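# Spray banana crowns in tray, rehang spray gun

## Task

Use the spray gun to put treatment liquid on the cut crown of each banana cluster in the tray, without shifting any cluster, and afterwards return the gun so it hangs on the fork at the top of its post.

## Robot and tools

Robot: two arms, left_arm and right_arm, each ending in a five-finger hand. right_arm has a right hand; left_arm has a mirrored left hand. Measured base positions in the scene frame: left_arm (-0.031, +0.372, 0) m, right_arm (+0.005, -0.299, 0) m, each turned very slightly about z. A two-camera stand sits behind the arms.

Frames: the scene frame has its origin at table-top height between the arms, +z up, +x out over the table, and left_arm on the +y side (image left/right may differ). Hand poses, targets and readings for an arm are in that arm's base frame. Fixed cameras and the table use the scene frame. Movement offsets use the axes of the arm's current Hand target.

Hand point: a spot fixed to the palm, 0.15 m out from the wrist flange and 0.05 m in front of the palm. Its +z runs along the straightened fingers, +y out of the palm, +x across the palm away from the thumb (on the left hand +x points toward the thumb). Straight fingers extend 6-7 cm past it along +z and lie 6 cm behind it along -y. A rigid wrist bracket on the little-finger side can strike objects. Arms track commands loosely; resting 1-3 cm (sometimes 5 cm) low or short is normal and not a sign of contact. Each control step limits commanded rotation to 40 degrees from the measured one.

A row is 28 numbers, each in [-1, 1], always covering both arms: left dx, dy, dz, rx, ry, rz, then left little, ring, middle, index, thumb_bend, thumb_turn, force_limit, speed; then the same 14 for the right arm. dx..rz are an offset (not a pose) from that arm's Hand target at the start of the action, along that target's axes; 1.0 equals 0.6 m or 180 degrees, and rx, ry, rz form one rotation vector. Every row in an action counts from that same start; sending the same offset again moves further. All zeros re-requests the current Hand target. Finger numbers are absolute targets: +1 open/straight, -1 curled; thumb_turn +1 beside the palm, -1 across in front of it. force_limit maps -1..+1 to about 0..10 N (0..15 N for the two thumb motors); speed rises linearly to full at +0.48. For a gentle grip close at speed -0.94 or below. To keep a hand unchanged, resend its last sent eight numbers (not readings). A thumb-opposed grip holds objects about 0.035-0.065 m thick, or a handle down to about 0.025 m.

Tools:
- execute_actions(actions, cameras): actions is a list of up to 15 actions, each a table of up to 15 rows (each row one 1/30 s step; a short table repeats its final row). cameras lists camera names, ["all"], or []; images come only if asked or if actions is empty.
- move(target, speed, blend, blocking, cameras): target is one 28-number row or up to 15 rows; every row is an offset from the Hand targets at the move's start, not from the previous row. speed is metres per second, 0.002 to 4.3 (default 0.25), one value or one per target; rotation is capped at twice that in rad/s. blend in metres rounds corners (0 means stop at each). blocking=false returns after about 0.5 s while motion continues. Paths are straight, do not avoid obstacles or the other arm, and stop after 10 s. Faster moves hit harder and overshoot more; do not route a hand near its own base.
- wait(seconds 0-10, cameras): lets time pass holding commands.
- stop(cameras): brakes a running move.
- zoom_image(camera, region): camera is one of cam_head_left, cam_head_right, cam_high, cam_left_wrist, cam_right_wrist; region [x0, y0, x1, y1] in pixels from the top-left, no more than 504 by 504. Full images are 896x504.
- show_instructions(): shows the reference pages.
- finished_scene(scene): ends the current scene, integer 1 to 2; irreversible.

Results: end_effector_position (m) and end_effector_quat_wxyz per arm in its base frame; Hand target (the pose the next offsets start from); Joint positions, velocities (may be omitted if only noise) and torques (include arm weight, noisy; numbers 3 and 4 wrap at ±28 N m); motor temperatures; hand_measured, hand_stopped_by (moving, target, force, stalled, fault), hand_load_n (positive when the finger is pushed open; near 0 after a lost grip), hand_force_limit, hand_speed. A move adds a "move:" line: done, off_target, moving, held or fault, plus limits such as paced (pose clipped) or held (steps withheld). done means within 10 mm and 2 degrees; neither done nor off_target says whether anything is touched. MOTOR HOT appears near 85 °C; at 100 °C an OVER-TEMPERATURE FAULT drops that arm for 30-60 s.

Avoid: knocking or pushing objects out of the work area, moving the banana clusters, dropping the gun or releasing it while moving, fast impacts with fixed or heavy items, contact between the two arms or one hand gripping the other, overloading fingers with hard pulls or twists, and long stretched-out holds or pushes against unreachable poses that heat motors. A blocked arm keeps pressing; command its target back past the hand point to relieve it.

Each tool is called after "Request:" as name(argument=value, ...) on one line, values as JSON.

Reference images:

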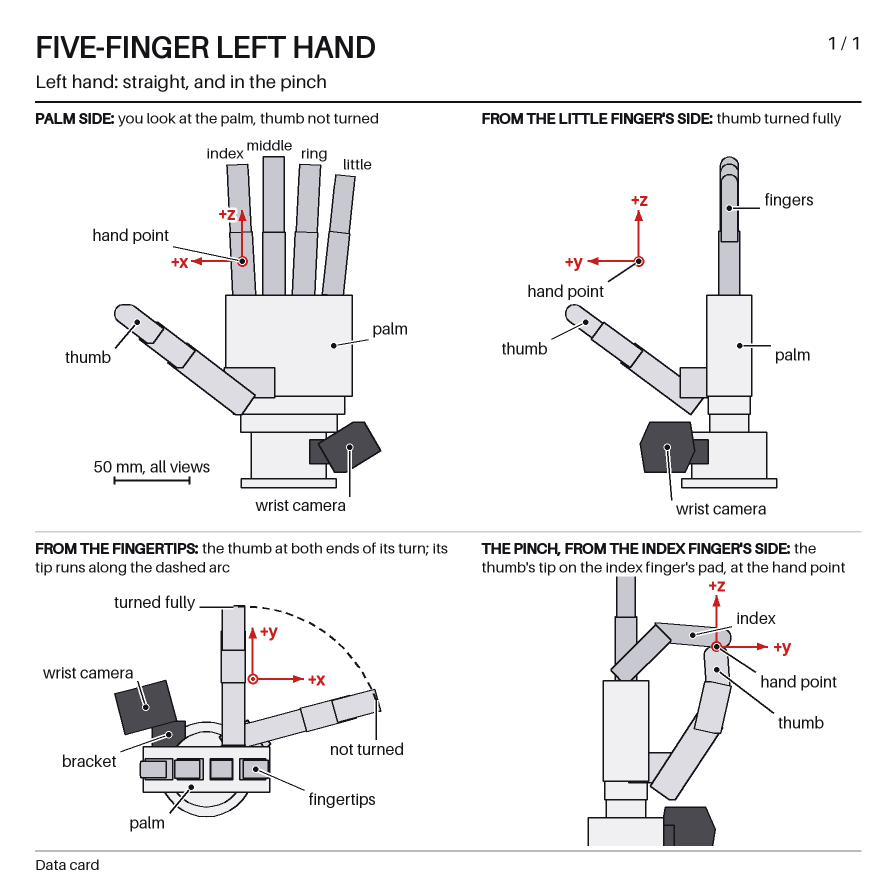

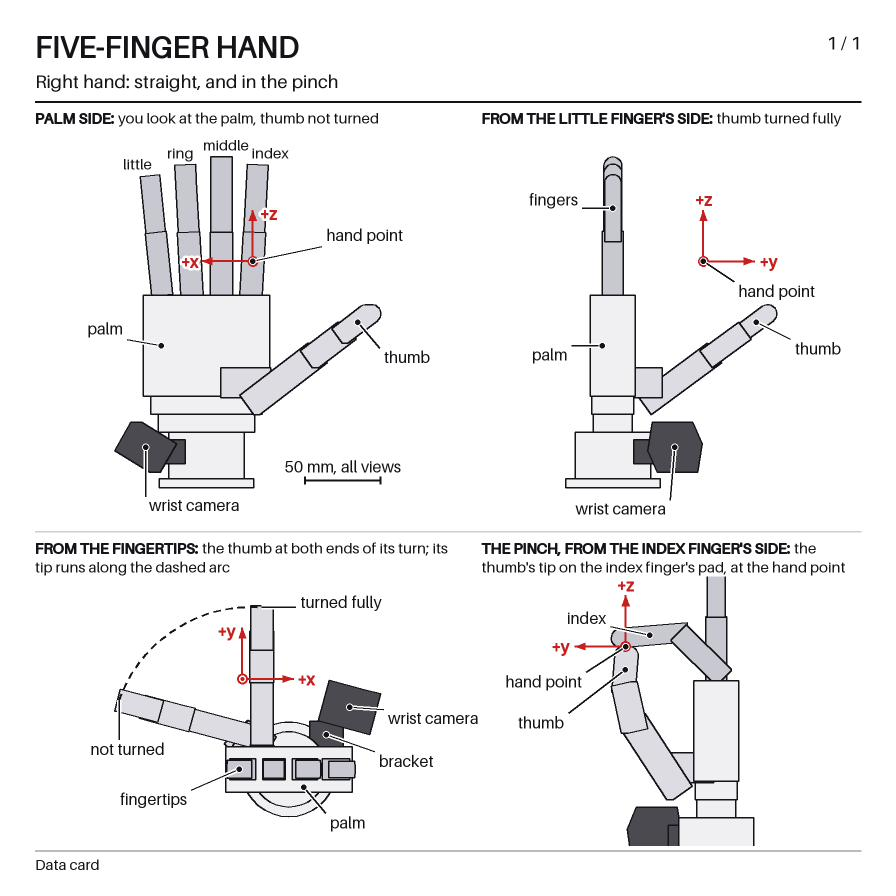

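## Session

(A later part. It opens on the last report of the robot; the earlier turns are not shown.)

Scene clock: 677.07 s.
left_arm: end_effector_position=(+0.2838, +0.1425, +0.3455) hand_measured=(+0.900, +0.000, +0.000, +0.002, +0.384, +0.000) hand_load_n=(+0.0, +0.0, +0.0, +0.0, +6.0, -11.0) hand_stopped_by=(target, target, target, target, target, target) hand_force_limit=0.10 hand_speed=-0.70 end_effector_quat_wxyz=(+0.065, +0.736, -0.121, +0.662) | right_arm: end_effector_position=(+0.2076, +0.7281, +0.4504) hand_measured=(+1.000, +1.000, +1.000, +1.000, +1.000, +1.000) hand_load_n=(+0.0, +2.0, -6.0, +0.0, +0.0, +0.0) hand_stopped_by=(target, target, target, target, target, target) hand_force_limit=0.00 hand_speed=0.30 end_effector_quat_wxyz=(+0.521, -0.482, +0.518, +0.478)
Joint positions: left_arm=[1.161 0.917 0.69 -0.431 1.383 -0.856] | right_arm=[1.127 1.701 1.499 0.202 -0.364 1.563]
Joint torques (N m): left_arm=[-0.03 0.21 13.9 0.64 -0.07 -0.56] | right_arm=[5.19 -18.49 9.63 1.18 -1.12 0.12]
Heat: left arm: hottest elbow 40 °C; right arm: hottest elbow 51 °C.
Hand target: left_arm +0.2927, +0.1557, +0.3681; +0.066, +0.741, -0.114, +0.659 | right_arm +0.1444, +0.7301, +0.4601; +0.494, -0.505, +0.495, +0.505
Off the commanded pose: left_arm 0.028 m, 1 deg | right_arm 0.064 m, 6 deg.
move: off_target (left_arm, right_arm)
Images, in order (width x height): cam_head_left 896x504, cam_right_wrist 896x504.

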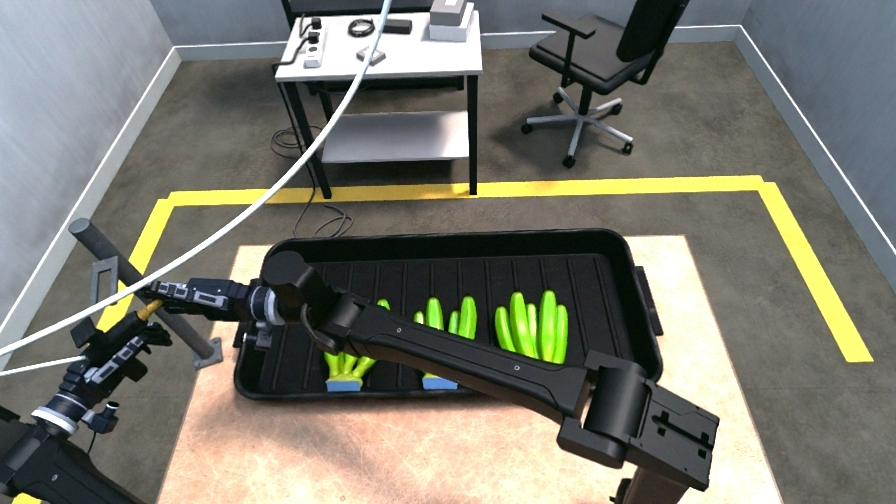

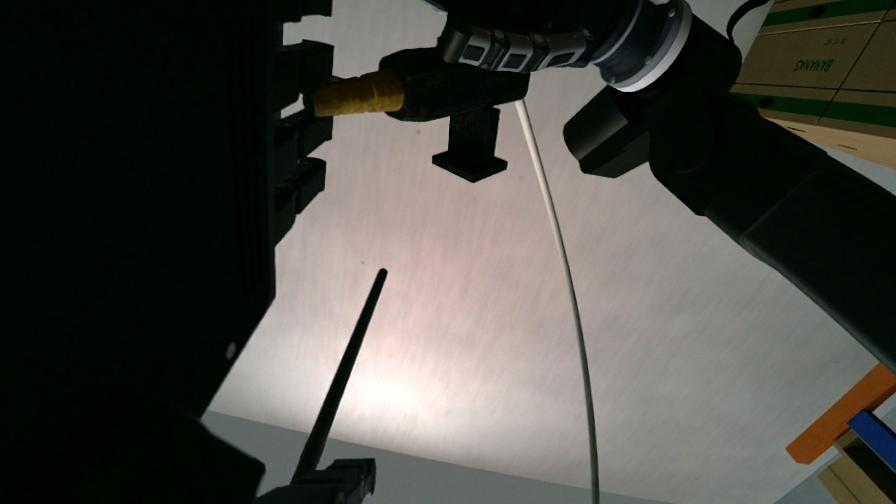

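Request:
wait(seconds=0.1, cameras=["cam_high", "cam_head_right"])

Request:
zoom_image(camera="cam_high", region=[700, 50, 850, 200])

Request:
zoom_image(camera="cam_head_right", region=[60, 220, 240, 400])

Scene clock: 677.63 s.
left_arm: end_effector_position=(+0.2838, +0.1424, +0.3455) hand_measured=(+0.900, +0.000, +0.000, +0.002, +0.384, +0.000) hand_load_n=(+0.0, +0.0, +0.0, +0.0, +6.0, -10.5) hand_stopped_by=(target, target, target, target, target, target) hand_force_limit=0.10 hand_speed=-0.70 end_effector_quat_wxyz=(+0.065, +0.736, -0.121, +0.662) | right_arm: end_effector_position=(+0.2076, +0.7281, +0.4504) hand_measured=(+1.000, +1.000, +1.000, +1.000, +1.000, +1.000) hand_load_n=(+0.0, +2.0, -6.0, +0.0, +0.0, -0.5) hand_stopped_by=(target, target, target, target, target, target) hand_force_limit=0.00 hand_speed=0.30 end_effector_quat_wxyz=(+0.521, -0.482, +0.518, +0.478)
Joint positions: left_arm=[1.161 0.917 0.69 -0.432 1.383 -0.855] | right_arm=[1.127 1.701 1.499 0.202 -0.364 1.563]
Joint torques (N m): left_arm=[-0.09 0.15 13.91 0.58 -0.07 -0.55] | right_arm=[5.13 -18.49 9.63 1.18 -1.11 0.12]
Heat: left arm: hottest elbow 40 °C; right arm: hottest elbow 51 °C.
Hand target: left_arm +0.2927, +0.1557, +0.3681; +0.066, +0.741, -0.114, +0.659 | right_arm +0.1444, +0.7301, +0.4601; +0.494, -0.505, +0.495, +0.505
Off the commanded pose: left_arm 0.028 m, 1 deg | right_arm 0.064 m, 6 deg.
wait: 0.10 s; at rest from the start
Images, in order (width x height): cam_head_right 896x504, cam_high 896x504.

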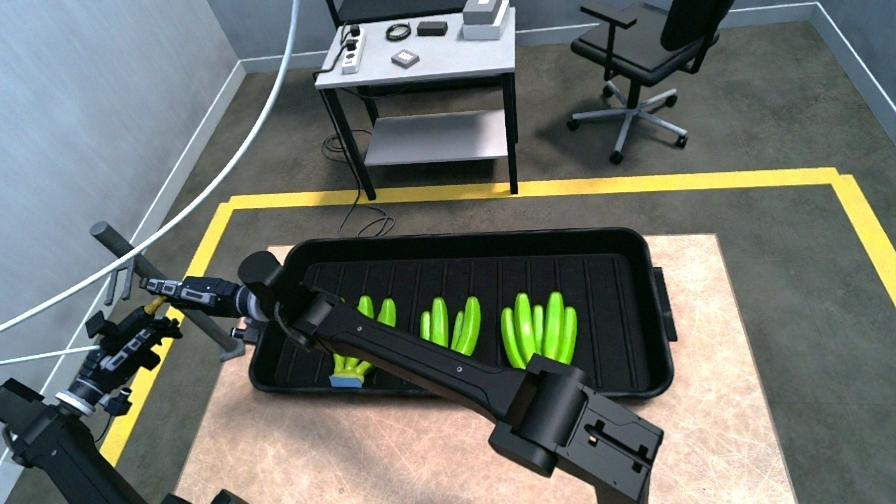

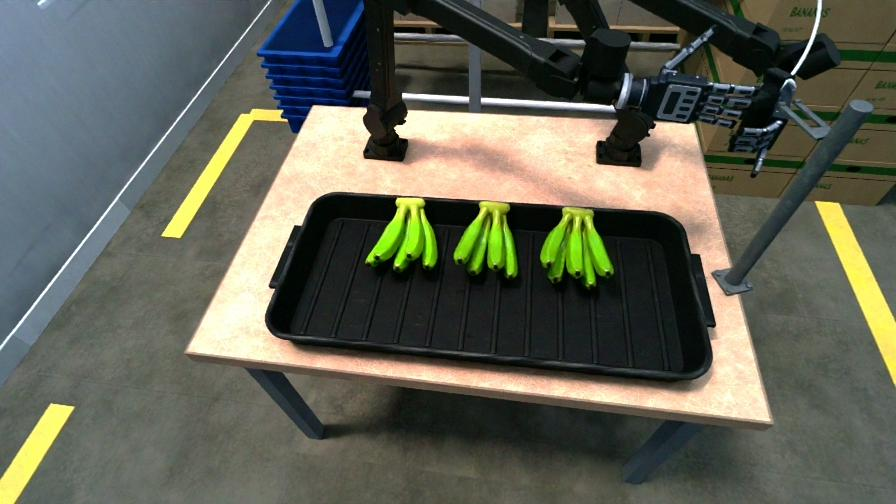

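Scaled by 3.360 from the camera's 896x504 image, which has a finer 1280x720 frame.

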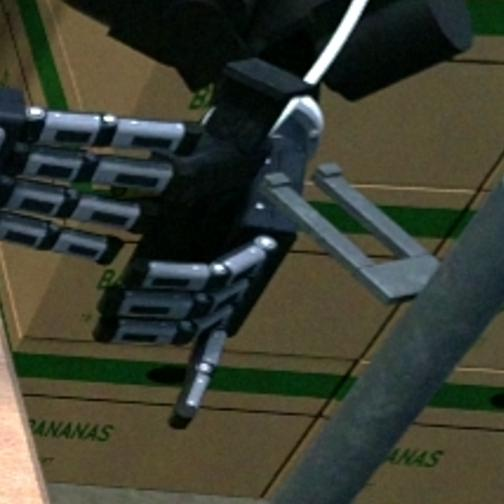

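Scaled by 2.800 from the camera's 896x504 image, which has a finer 1280x720 frame.

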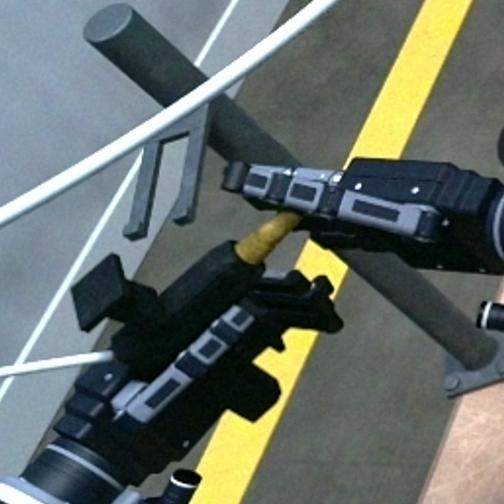

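Request:
move(target=[0.0036,0.0255,0.018,-0.0606,0.0032,0.0076,0.9,0.0,0.0,0.0,0.38,0.0,0.1,-0.7,0,0.0033,-0.03,0,0,0,1,1,1,1,1,1,0,0.3], speed=0.05, cameras=["cam_high", "cam_head_left", "cam_head_right", "cam_right_wrist"])

Request:
zoom_image(camera="cam_head_left", region=[50, 220, 230, 400])

Request:
zoom_image(camera="cam_high", region=[700, 30, 850, 180])

Request:
zoom_image(camera="cam_head_right", region=[60, 220, 240, 400])

Scene clock: 682.50 s.
left_arm: end_effector_position=(+0.2883, +0.1309, +0.3479) hand_measured=(+0.900, +0.000, +0.000, +0.002, +0.384, +0.000) hand_load_n=(+0.0, +0.0, +0.0, +0.0, +9.5, -12.0) hand_stopped_by=(target, target, target, target, target, target) hand_force_limit=0.10 hand_speed=-0.70 end_effector_quat_wxyz=(+0.114, +0.723, -0.181, +0.657) | right_arm: end_effector_position=(+0.2014, +0.7117, +0.4539) hand_measured=(+1.000, +1.000, +1.000, +1.000, +1.000, +1.000) hand_load_n=(+0.0, +2.5, -8.0, +0.0, +0.0, +0.0) hand_stopped_by=(target, target, target, target, target, target) hand_force_limit=0.00 hand_speed=0.30 end_effector_quat_wxyz=(+0.523, -0.481, +0.520, +0.474)
Joint positions: left_arm=[1.106 1.064 0.844 -0.947 1.451 -0.331] | right_arm=[1.127 1.651 1.446 0.202 -0.355 1.56]
Joint torques (N m): left_arm=[-1.26 -1.2 13.27 0.09 0.54 -0.54] | right_arm=[4.48 -17.26 9.47 1.61 -1.78 0.15]
Heat: left arm: hottest elbow 41 °C; right arm: hottest elbow 51 °C.
Hand target: left_arm +0.2993, +0.1381, +0.3682; +0.129, +0.726, -0.185, +0.649 | right_arm +0.1428, +0.7121, +0.4601; +0.494, -0.506, +0.495, +0.505
Off the commanded pose: left_arm 0.024 m, 2 deg | right_arm 0.059 m, 6 deg.
move: off_target (left_arm, right_arm)
Images, in order (width x height): cam_head_left 896x504, cam_head_right 896x504, cam_high 896x504, cam_right_wrist 896x504.

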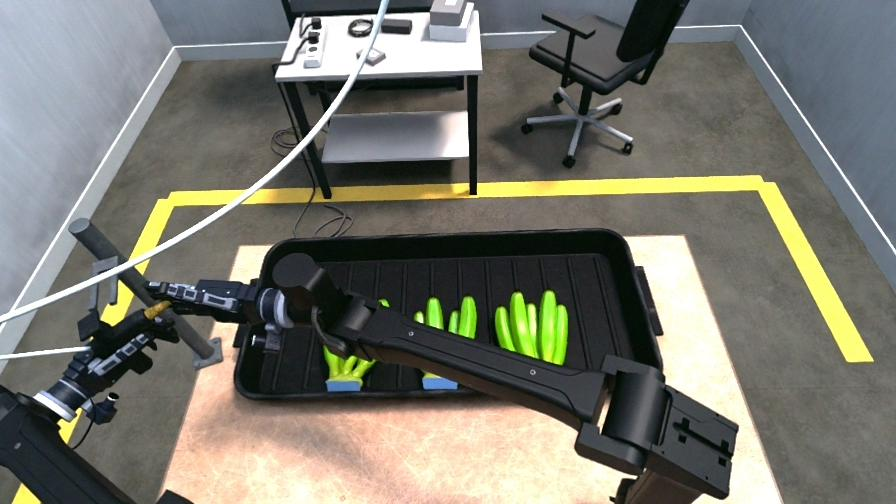

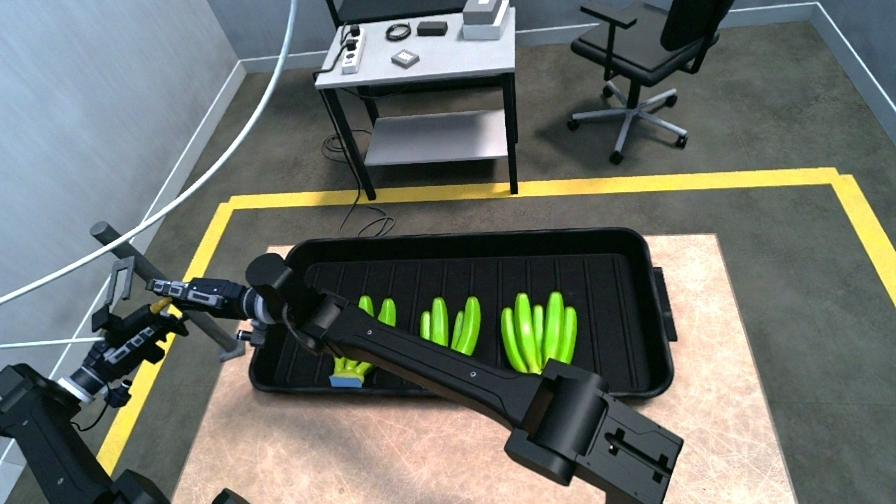

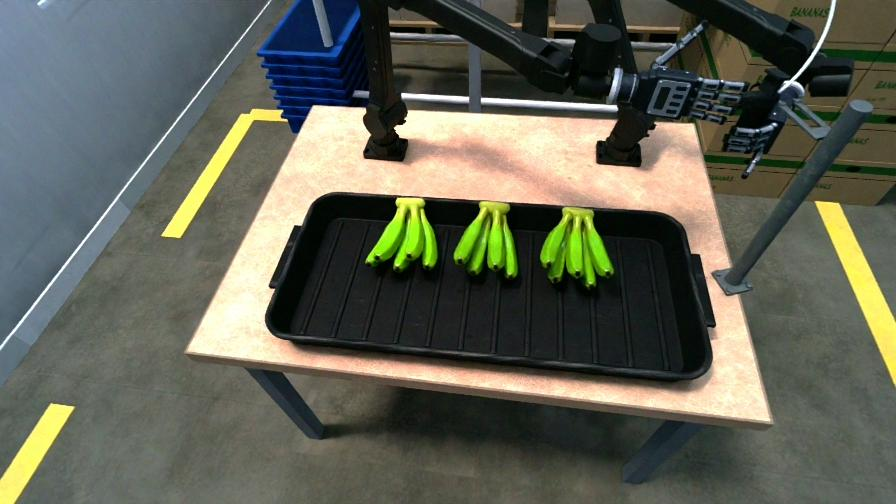

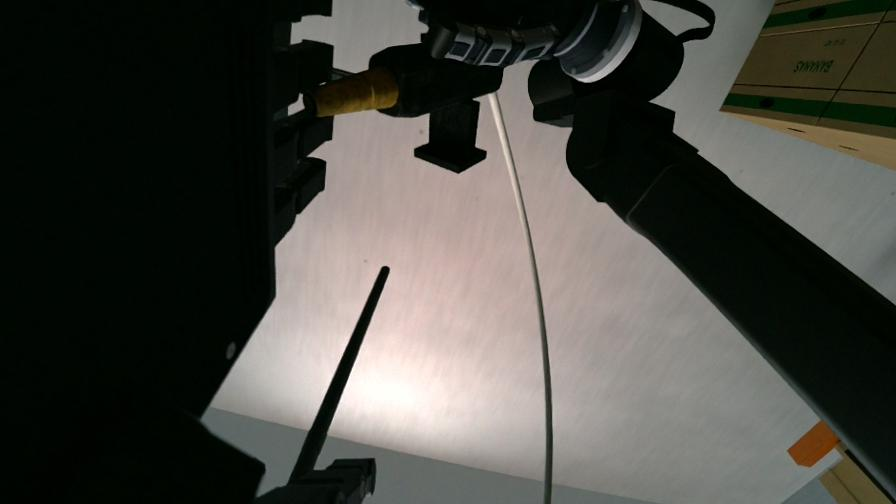

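Scaled by 2.800 from the camera's 896x504 image, which has a finer 1280x720 frame.

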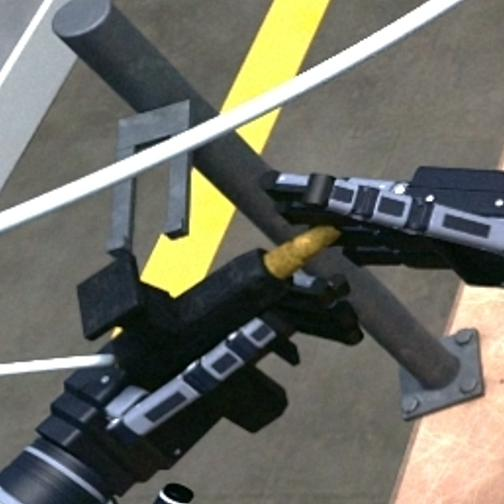

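Scaled by 3.360 from the camera's 896x504 image, which has a finer 1280x720 frame.

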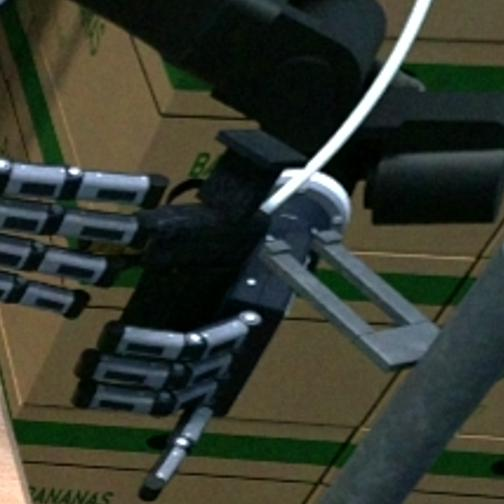

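Scaled by 2.800 from the camera's 896x504 image, which has a finer 1280x720 frame.

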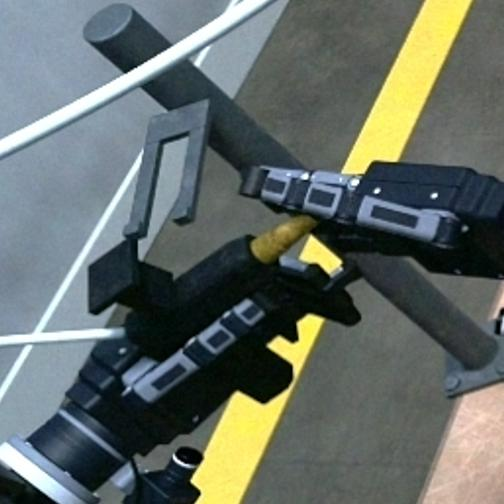

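Request:
zoom_image(camera="cam_head_left", region=[60, 290, 130, 360])

Request:
zoom_image(camera="cam_high", region=[750, 50, 820, 120])

Request:
zoom_image(camera="cam_head_right", region=[75, 285, 145, 355])

Scaled by 7.200 from the camera's 896x504 image, which has a finer 1280x720 frame.

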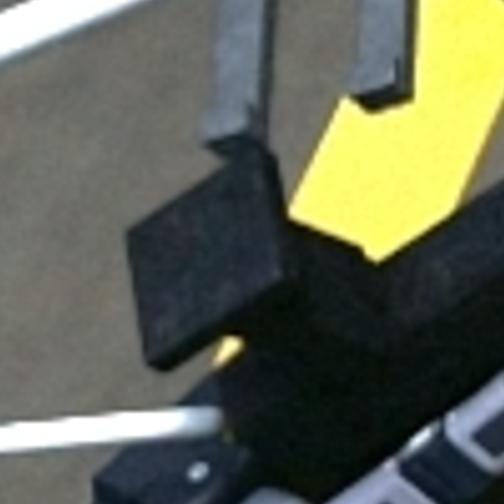

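Scaled by 7.200 from the camera's 896x504 image, which has a finer 1280x720 frame.

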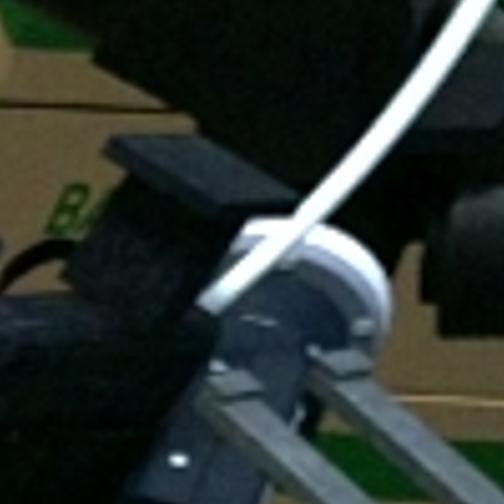

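Scaled by 7.200 from the camera's 896x504 image, which has a finer 1280x720 frame.

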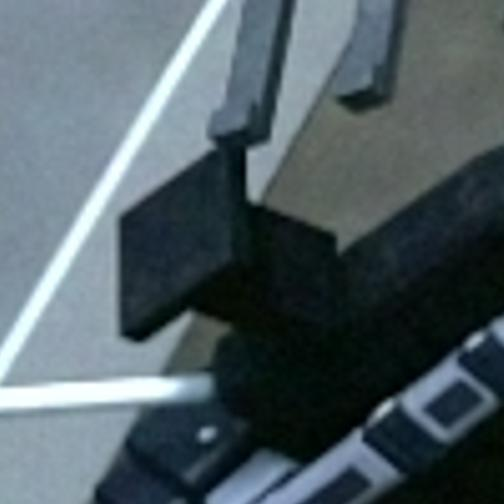

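Request:
move(target=[[0,0,0,0,0,0,0.9,0.0,0.0,0.0,0.38,0.0,0.1,-0.7,0,-0.0333,0,0,0,0,1,1,1,1,1,1,0,0.3],[0,0,0,0,0,0,0.9,0.0,0.0,0.0,0.38,0.0,0.1,-0.7,0.03,-0.0333,0,0,0,0,1,1,1,1,1,1,0,0.3]], speed=0.05, cameras=["cam_high", "cam_head_left", "cam_head_right", "cam_right_wrist"])

Request:
zoom_image(camera="cam_head_left", region=[50, 220, 230, 400])

Request:
zoom_image(camera="cam_high", region=[700, 30, 850, 180])

Request:
zoom_image(camera="cam_right_wrist", region=[250, 0, 570, 220])

Scene clock: 687.03 s.
left_arm: end_effector_position=(+0.2873, +0.1285, +0.3467) hand_measured=(+0.900, +0.000, +0.000, +0.002, +0.384, +0.000) hand_load_n=(+0.0, +0.0, +0.5, +0.5, +8.5, -12.5) hand_stopped_by=(target, target, target, target, target, target) hand_force_limit=0.10 hand_speed=-0.70 end_effector_quat_wxyz=(+0.113, +0.723, -0.186, +0.656) | right_arm: end_effector_position=(+0.2023, +0.7065, +0.4512) hand_measured=(+1.000, +1.000, +1.000, +1.000, +1.000, +1.000) hand_load_n=(+0.0, +2.5, -7.0, +0.0, +0.0, +0.0) hand_stopped_by=(target, target, target, target, target, target) hand_force_limit=0.00 hand_speed=0.30 end_effector_quat_wxyz=(+0.520, -0.486, +0.512, +0.481)
Joint positions: left_arm=[1.105 1.066 0.848 -0.987 1.448 -0.288] | right_arm=[1.115 1.651 1.434 0.221 -0.391 1.56]
Joint torques (N m): left_arm=[-0.79 -1.03 13.29 0.05 0.74 -0.61] | right_arm=[3.02 -14.8 9.43 2.48 -1.55 0.15]
Heat: left arm: hottest elbow 41 °C; right arm: hottest elbow 51 °C.
Hand target: left_arm +0.2977, +0.1370, +0.3674; +0.125, +0.725, -0.180, +0.654 (not the last commanded pose) | right_arm +0.1628, +0.7125, +0.4422; +0.494, -0.505, +0.495, +0.505
Off the commanded pose: left_arm 0.026 m, 2 deg | right_arm 0.041 m, 5 deg.
move: off_target (left_arm, right_arm)
Images, in order (width x height): cam_head_left 896x504, cam_head_right 896x504, cam_high 896x504, cam_right_wrist 896x504.

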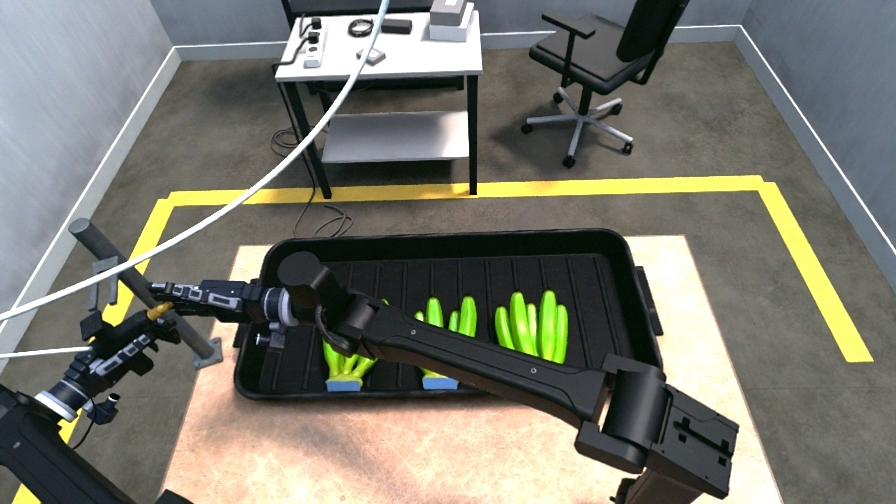

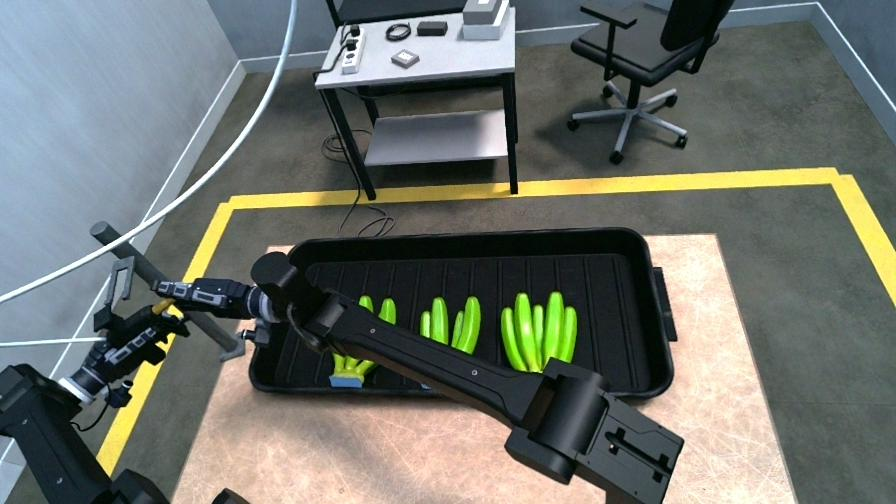

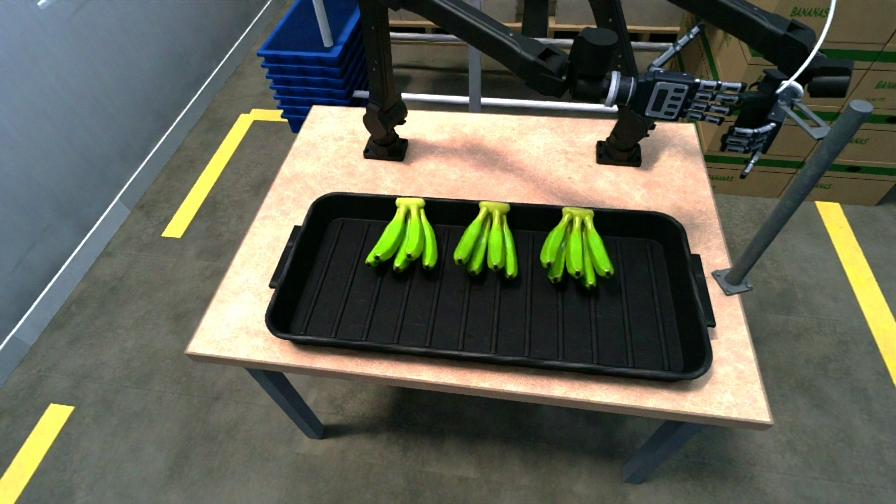

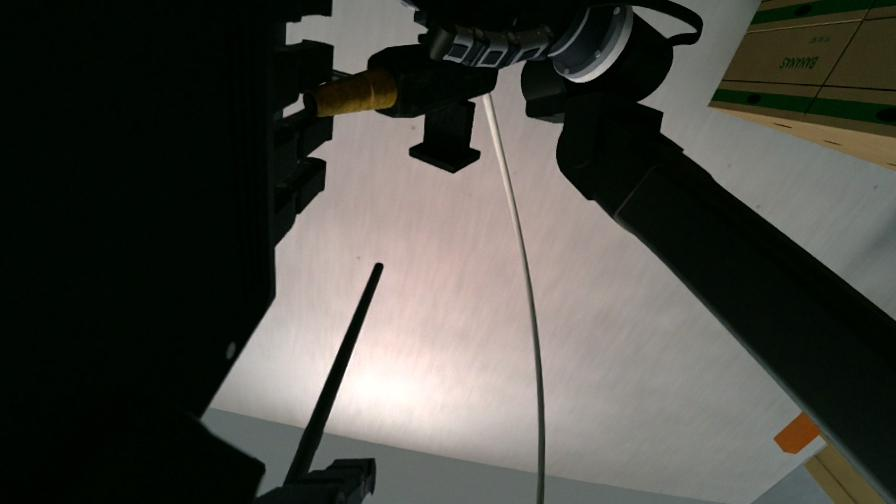

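Scaled by 2.800 from the camera's 896x504 image, which has a finer 1280x720 frame.

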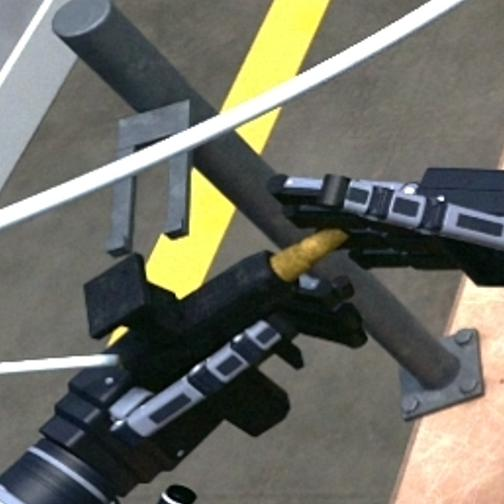

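Scaled by 3.360 from the camera's 896x504 image, which has a finer 1280x720 frame.

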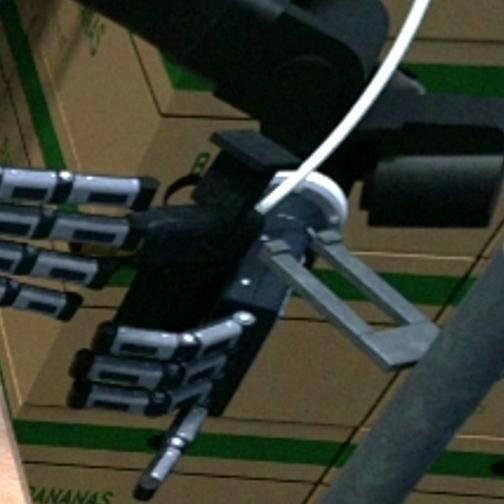

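Scaled by 1.575 from the camera's 896x504 image, which has a finer 1280x720 frame.

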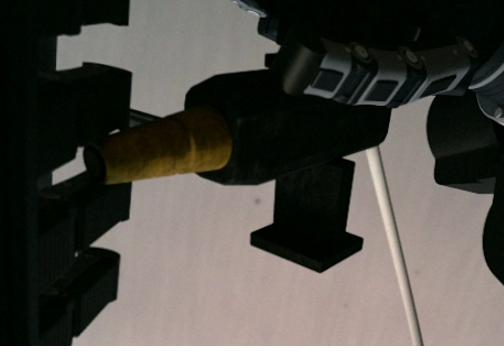

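Request:
move(target=[0.0021,-0.0163,0.0265,-0.0221,0.0012,0.0026,0.9,0.0,0.0,0.0,0.38,0.0,0.1,-0.7,0,-0.0133,0.0033,0,0,0,1,1,1,1,1,1,0,0.3], speed=0.04, cameras=["cam_high", "cam_head_left", "cam_head_right", "cam_right_wrist"])

Request:
zoom_image(camera="cam_head_left", region=[60, 260, 150, 350])

Request:
zoom_image(camera="cam_high", region=[720, 50, 820, 150])

Request:
zoom_image(camera="cam_head_right", region=[75, 260, 165, 350])

Request:
zoom_image(camera="cam_right_wrist", region=[250, 0, 570, 220])

Scene clock: 690.53 s.
left_arm: end_effector_position=(+0.3040, +0.1285, +0.3452) hand_measured=(+0.900, +0.000, +0.000, +0.002, +0.384, +0.000) hand_load_n=(+0.0, +0.0, +0.0, +0.0, +9.5, -14.5) hand_stopped_by=(target, target, target, target, target, target) hand_force_limit=0.10 hand_speed=-0.70 end_effector_quat_wxyz=(+0.131, +0.715, -0.217, +0.651) | right_arm: end_effector_position=(+0.2145, +0.7041, +0.4477) hand_measured=(+1.000, +1.000, +1.000, +1.000, +1.000, +1.000) hand_load_n=(-0.5, +2.5, -6.5, +0.0, +0.0, +0.0) hand_stopped_by=(target, target, target, target, target, target) hand_force_limit=0.00 hand_speed=0.30 end_effector_quat_wxyz=(+0.522, -0.483, +0.516, +0.477)
Joint positions: left_arm=[1.044 1.148 0.912 -1.055 1.448 -0.185] | right_arm=[1.097 1.656 1.434 0.223 -0.396 1.56]
Joint torques (N m): left_arm=[-0.62 -1.79 13.41 -0.02 0.91 -0.79] | right_arm=[3.43 -14.33 10.65 2.28 -1.8 0.15]
Heat: left arm: hottest elbow 41 °C; right arm: hottest elbow 50 °C.
Hand target: left_arm +0.3163, +0.1392, +0.3673; +0.147, +0.718, -0.205, +0.649 | right_arm +0.1710, +0.7147, +0.4418; +0.494, -0.506, +0.495, +0.505
Off the commanded pose: left_arm 0.027 m, 2 deg | right_arm 0.045 m, 6 deg.
move: off_target (left_arm, right_arm)
Images, in order (width x height): cam_head_left 896x504, cam_head_right 896x504, cam_high 896x504, cam_right_wrist 896x504.

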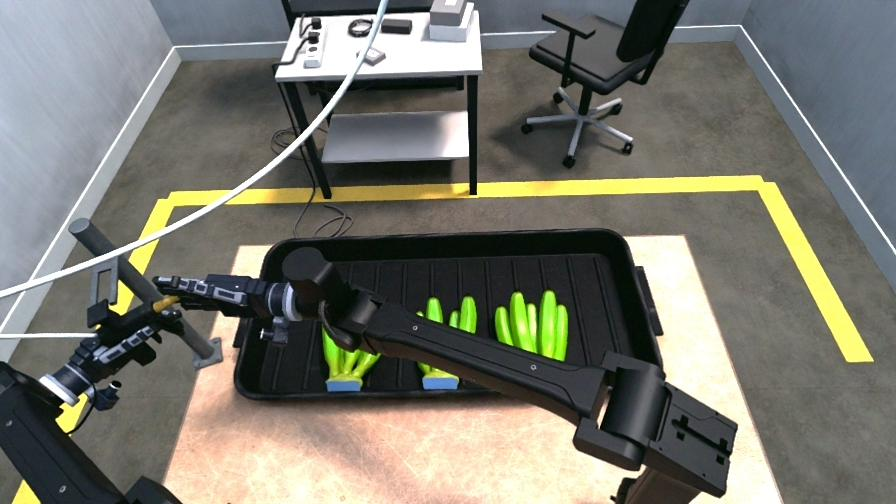

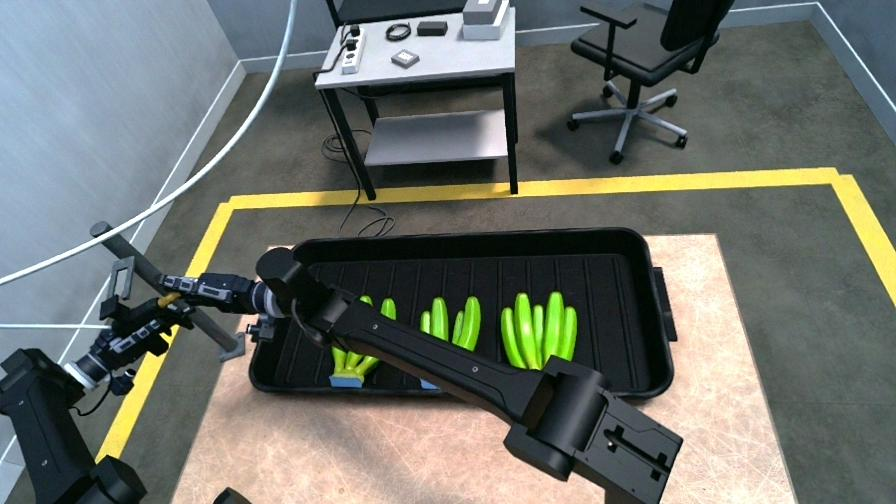

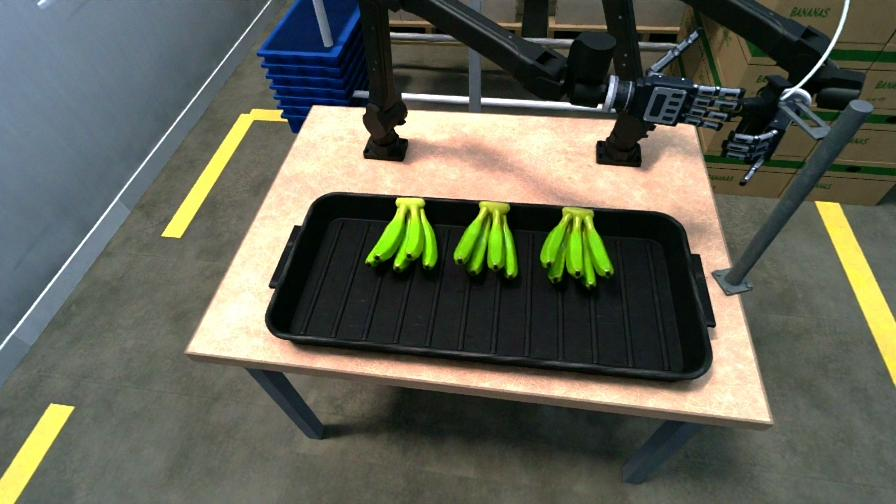

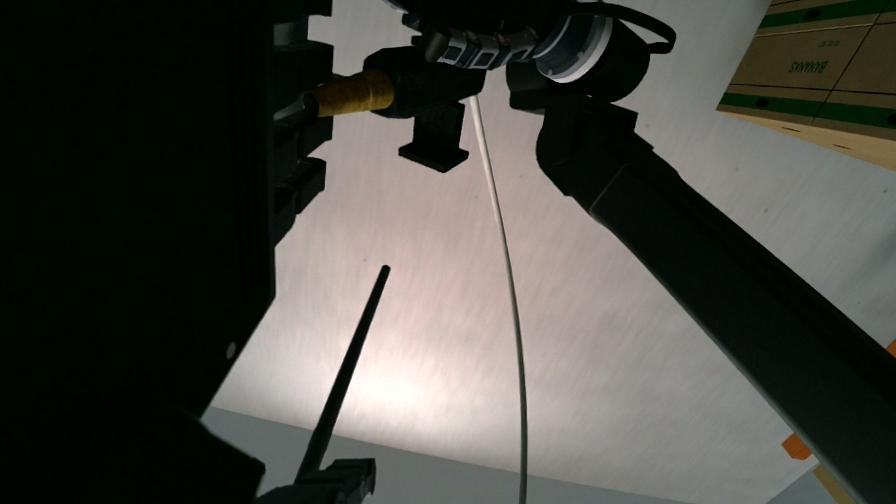

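Scaled by 5.600 from the camera's 896x504 image, which has a finer 1280x720 frame.

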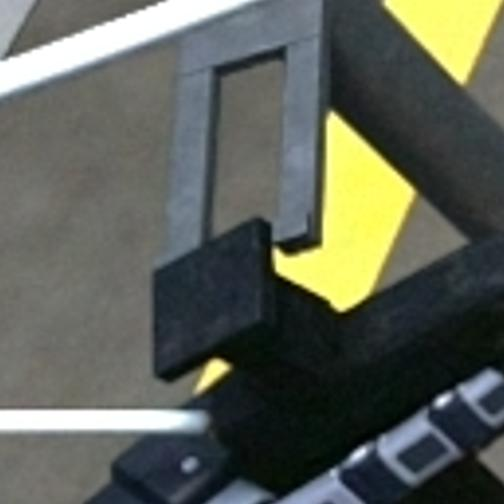

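Scaled by 5.040 from the camera's 896x504 image, which has a finer 1280x720 frame.

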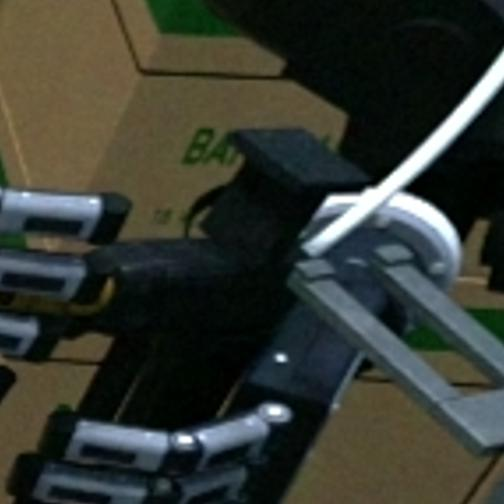

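Scaled by 5.600 from the camera's 896x504 image, which has a finer 1280x720 frame.

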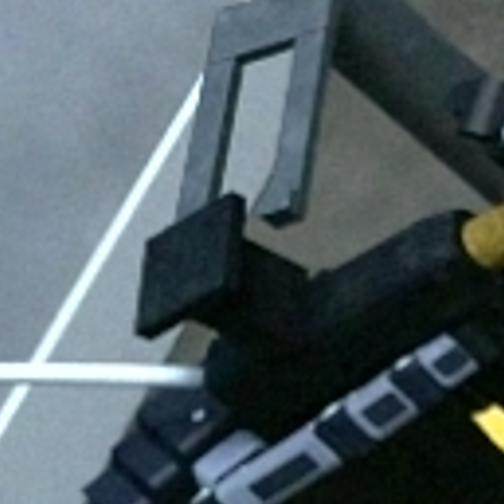

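Scaled by 1.575 from the camera's 896x504 image, which has a finer 1280x720 frame.

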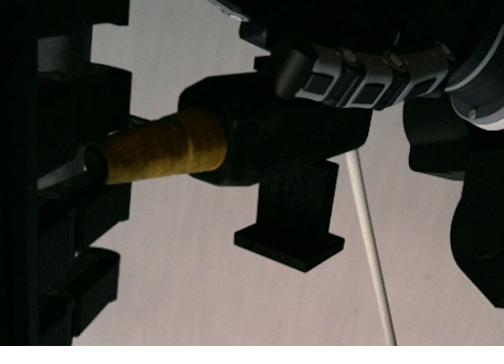

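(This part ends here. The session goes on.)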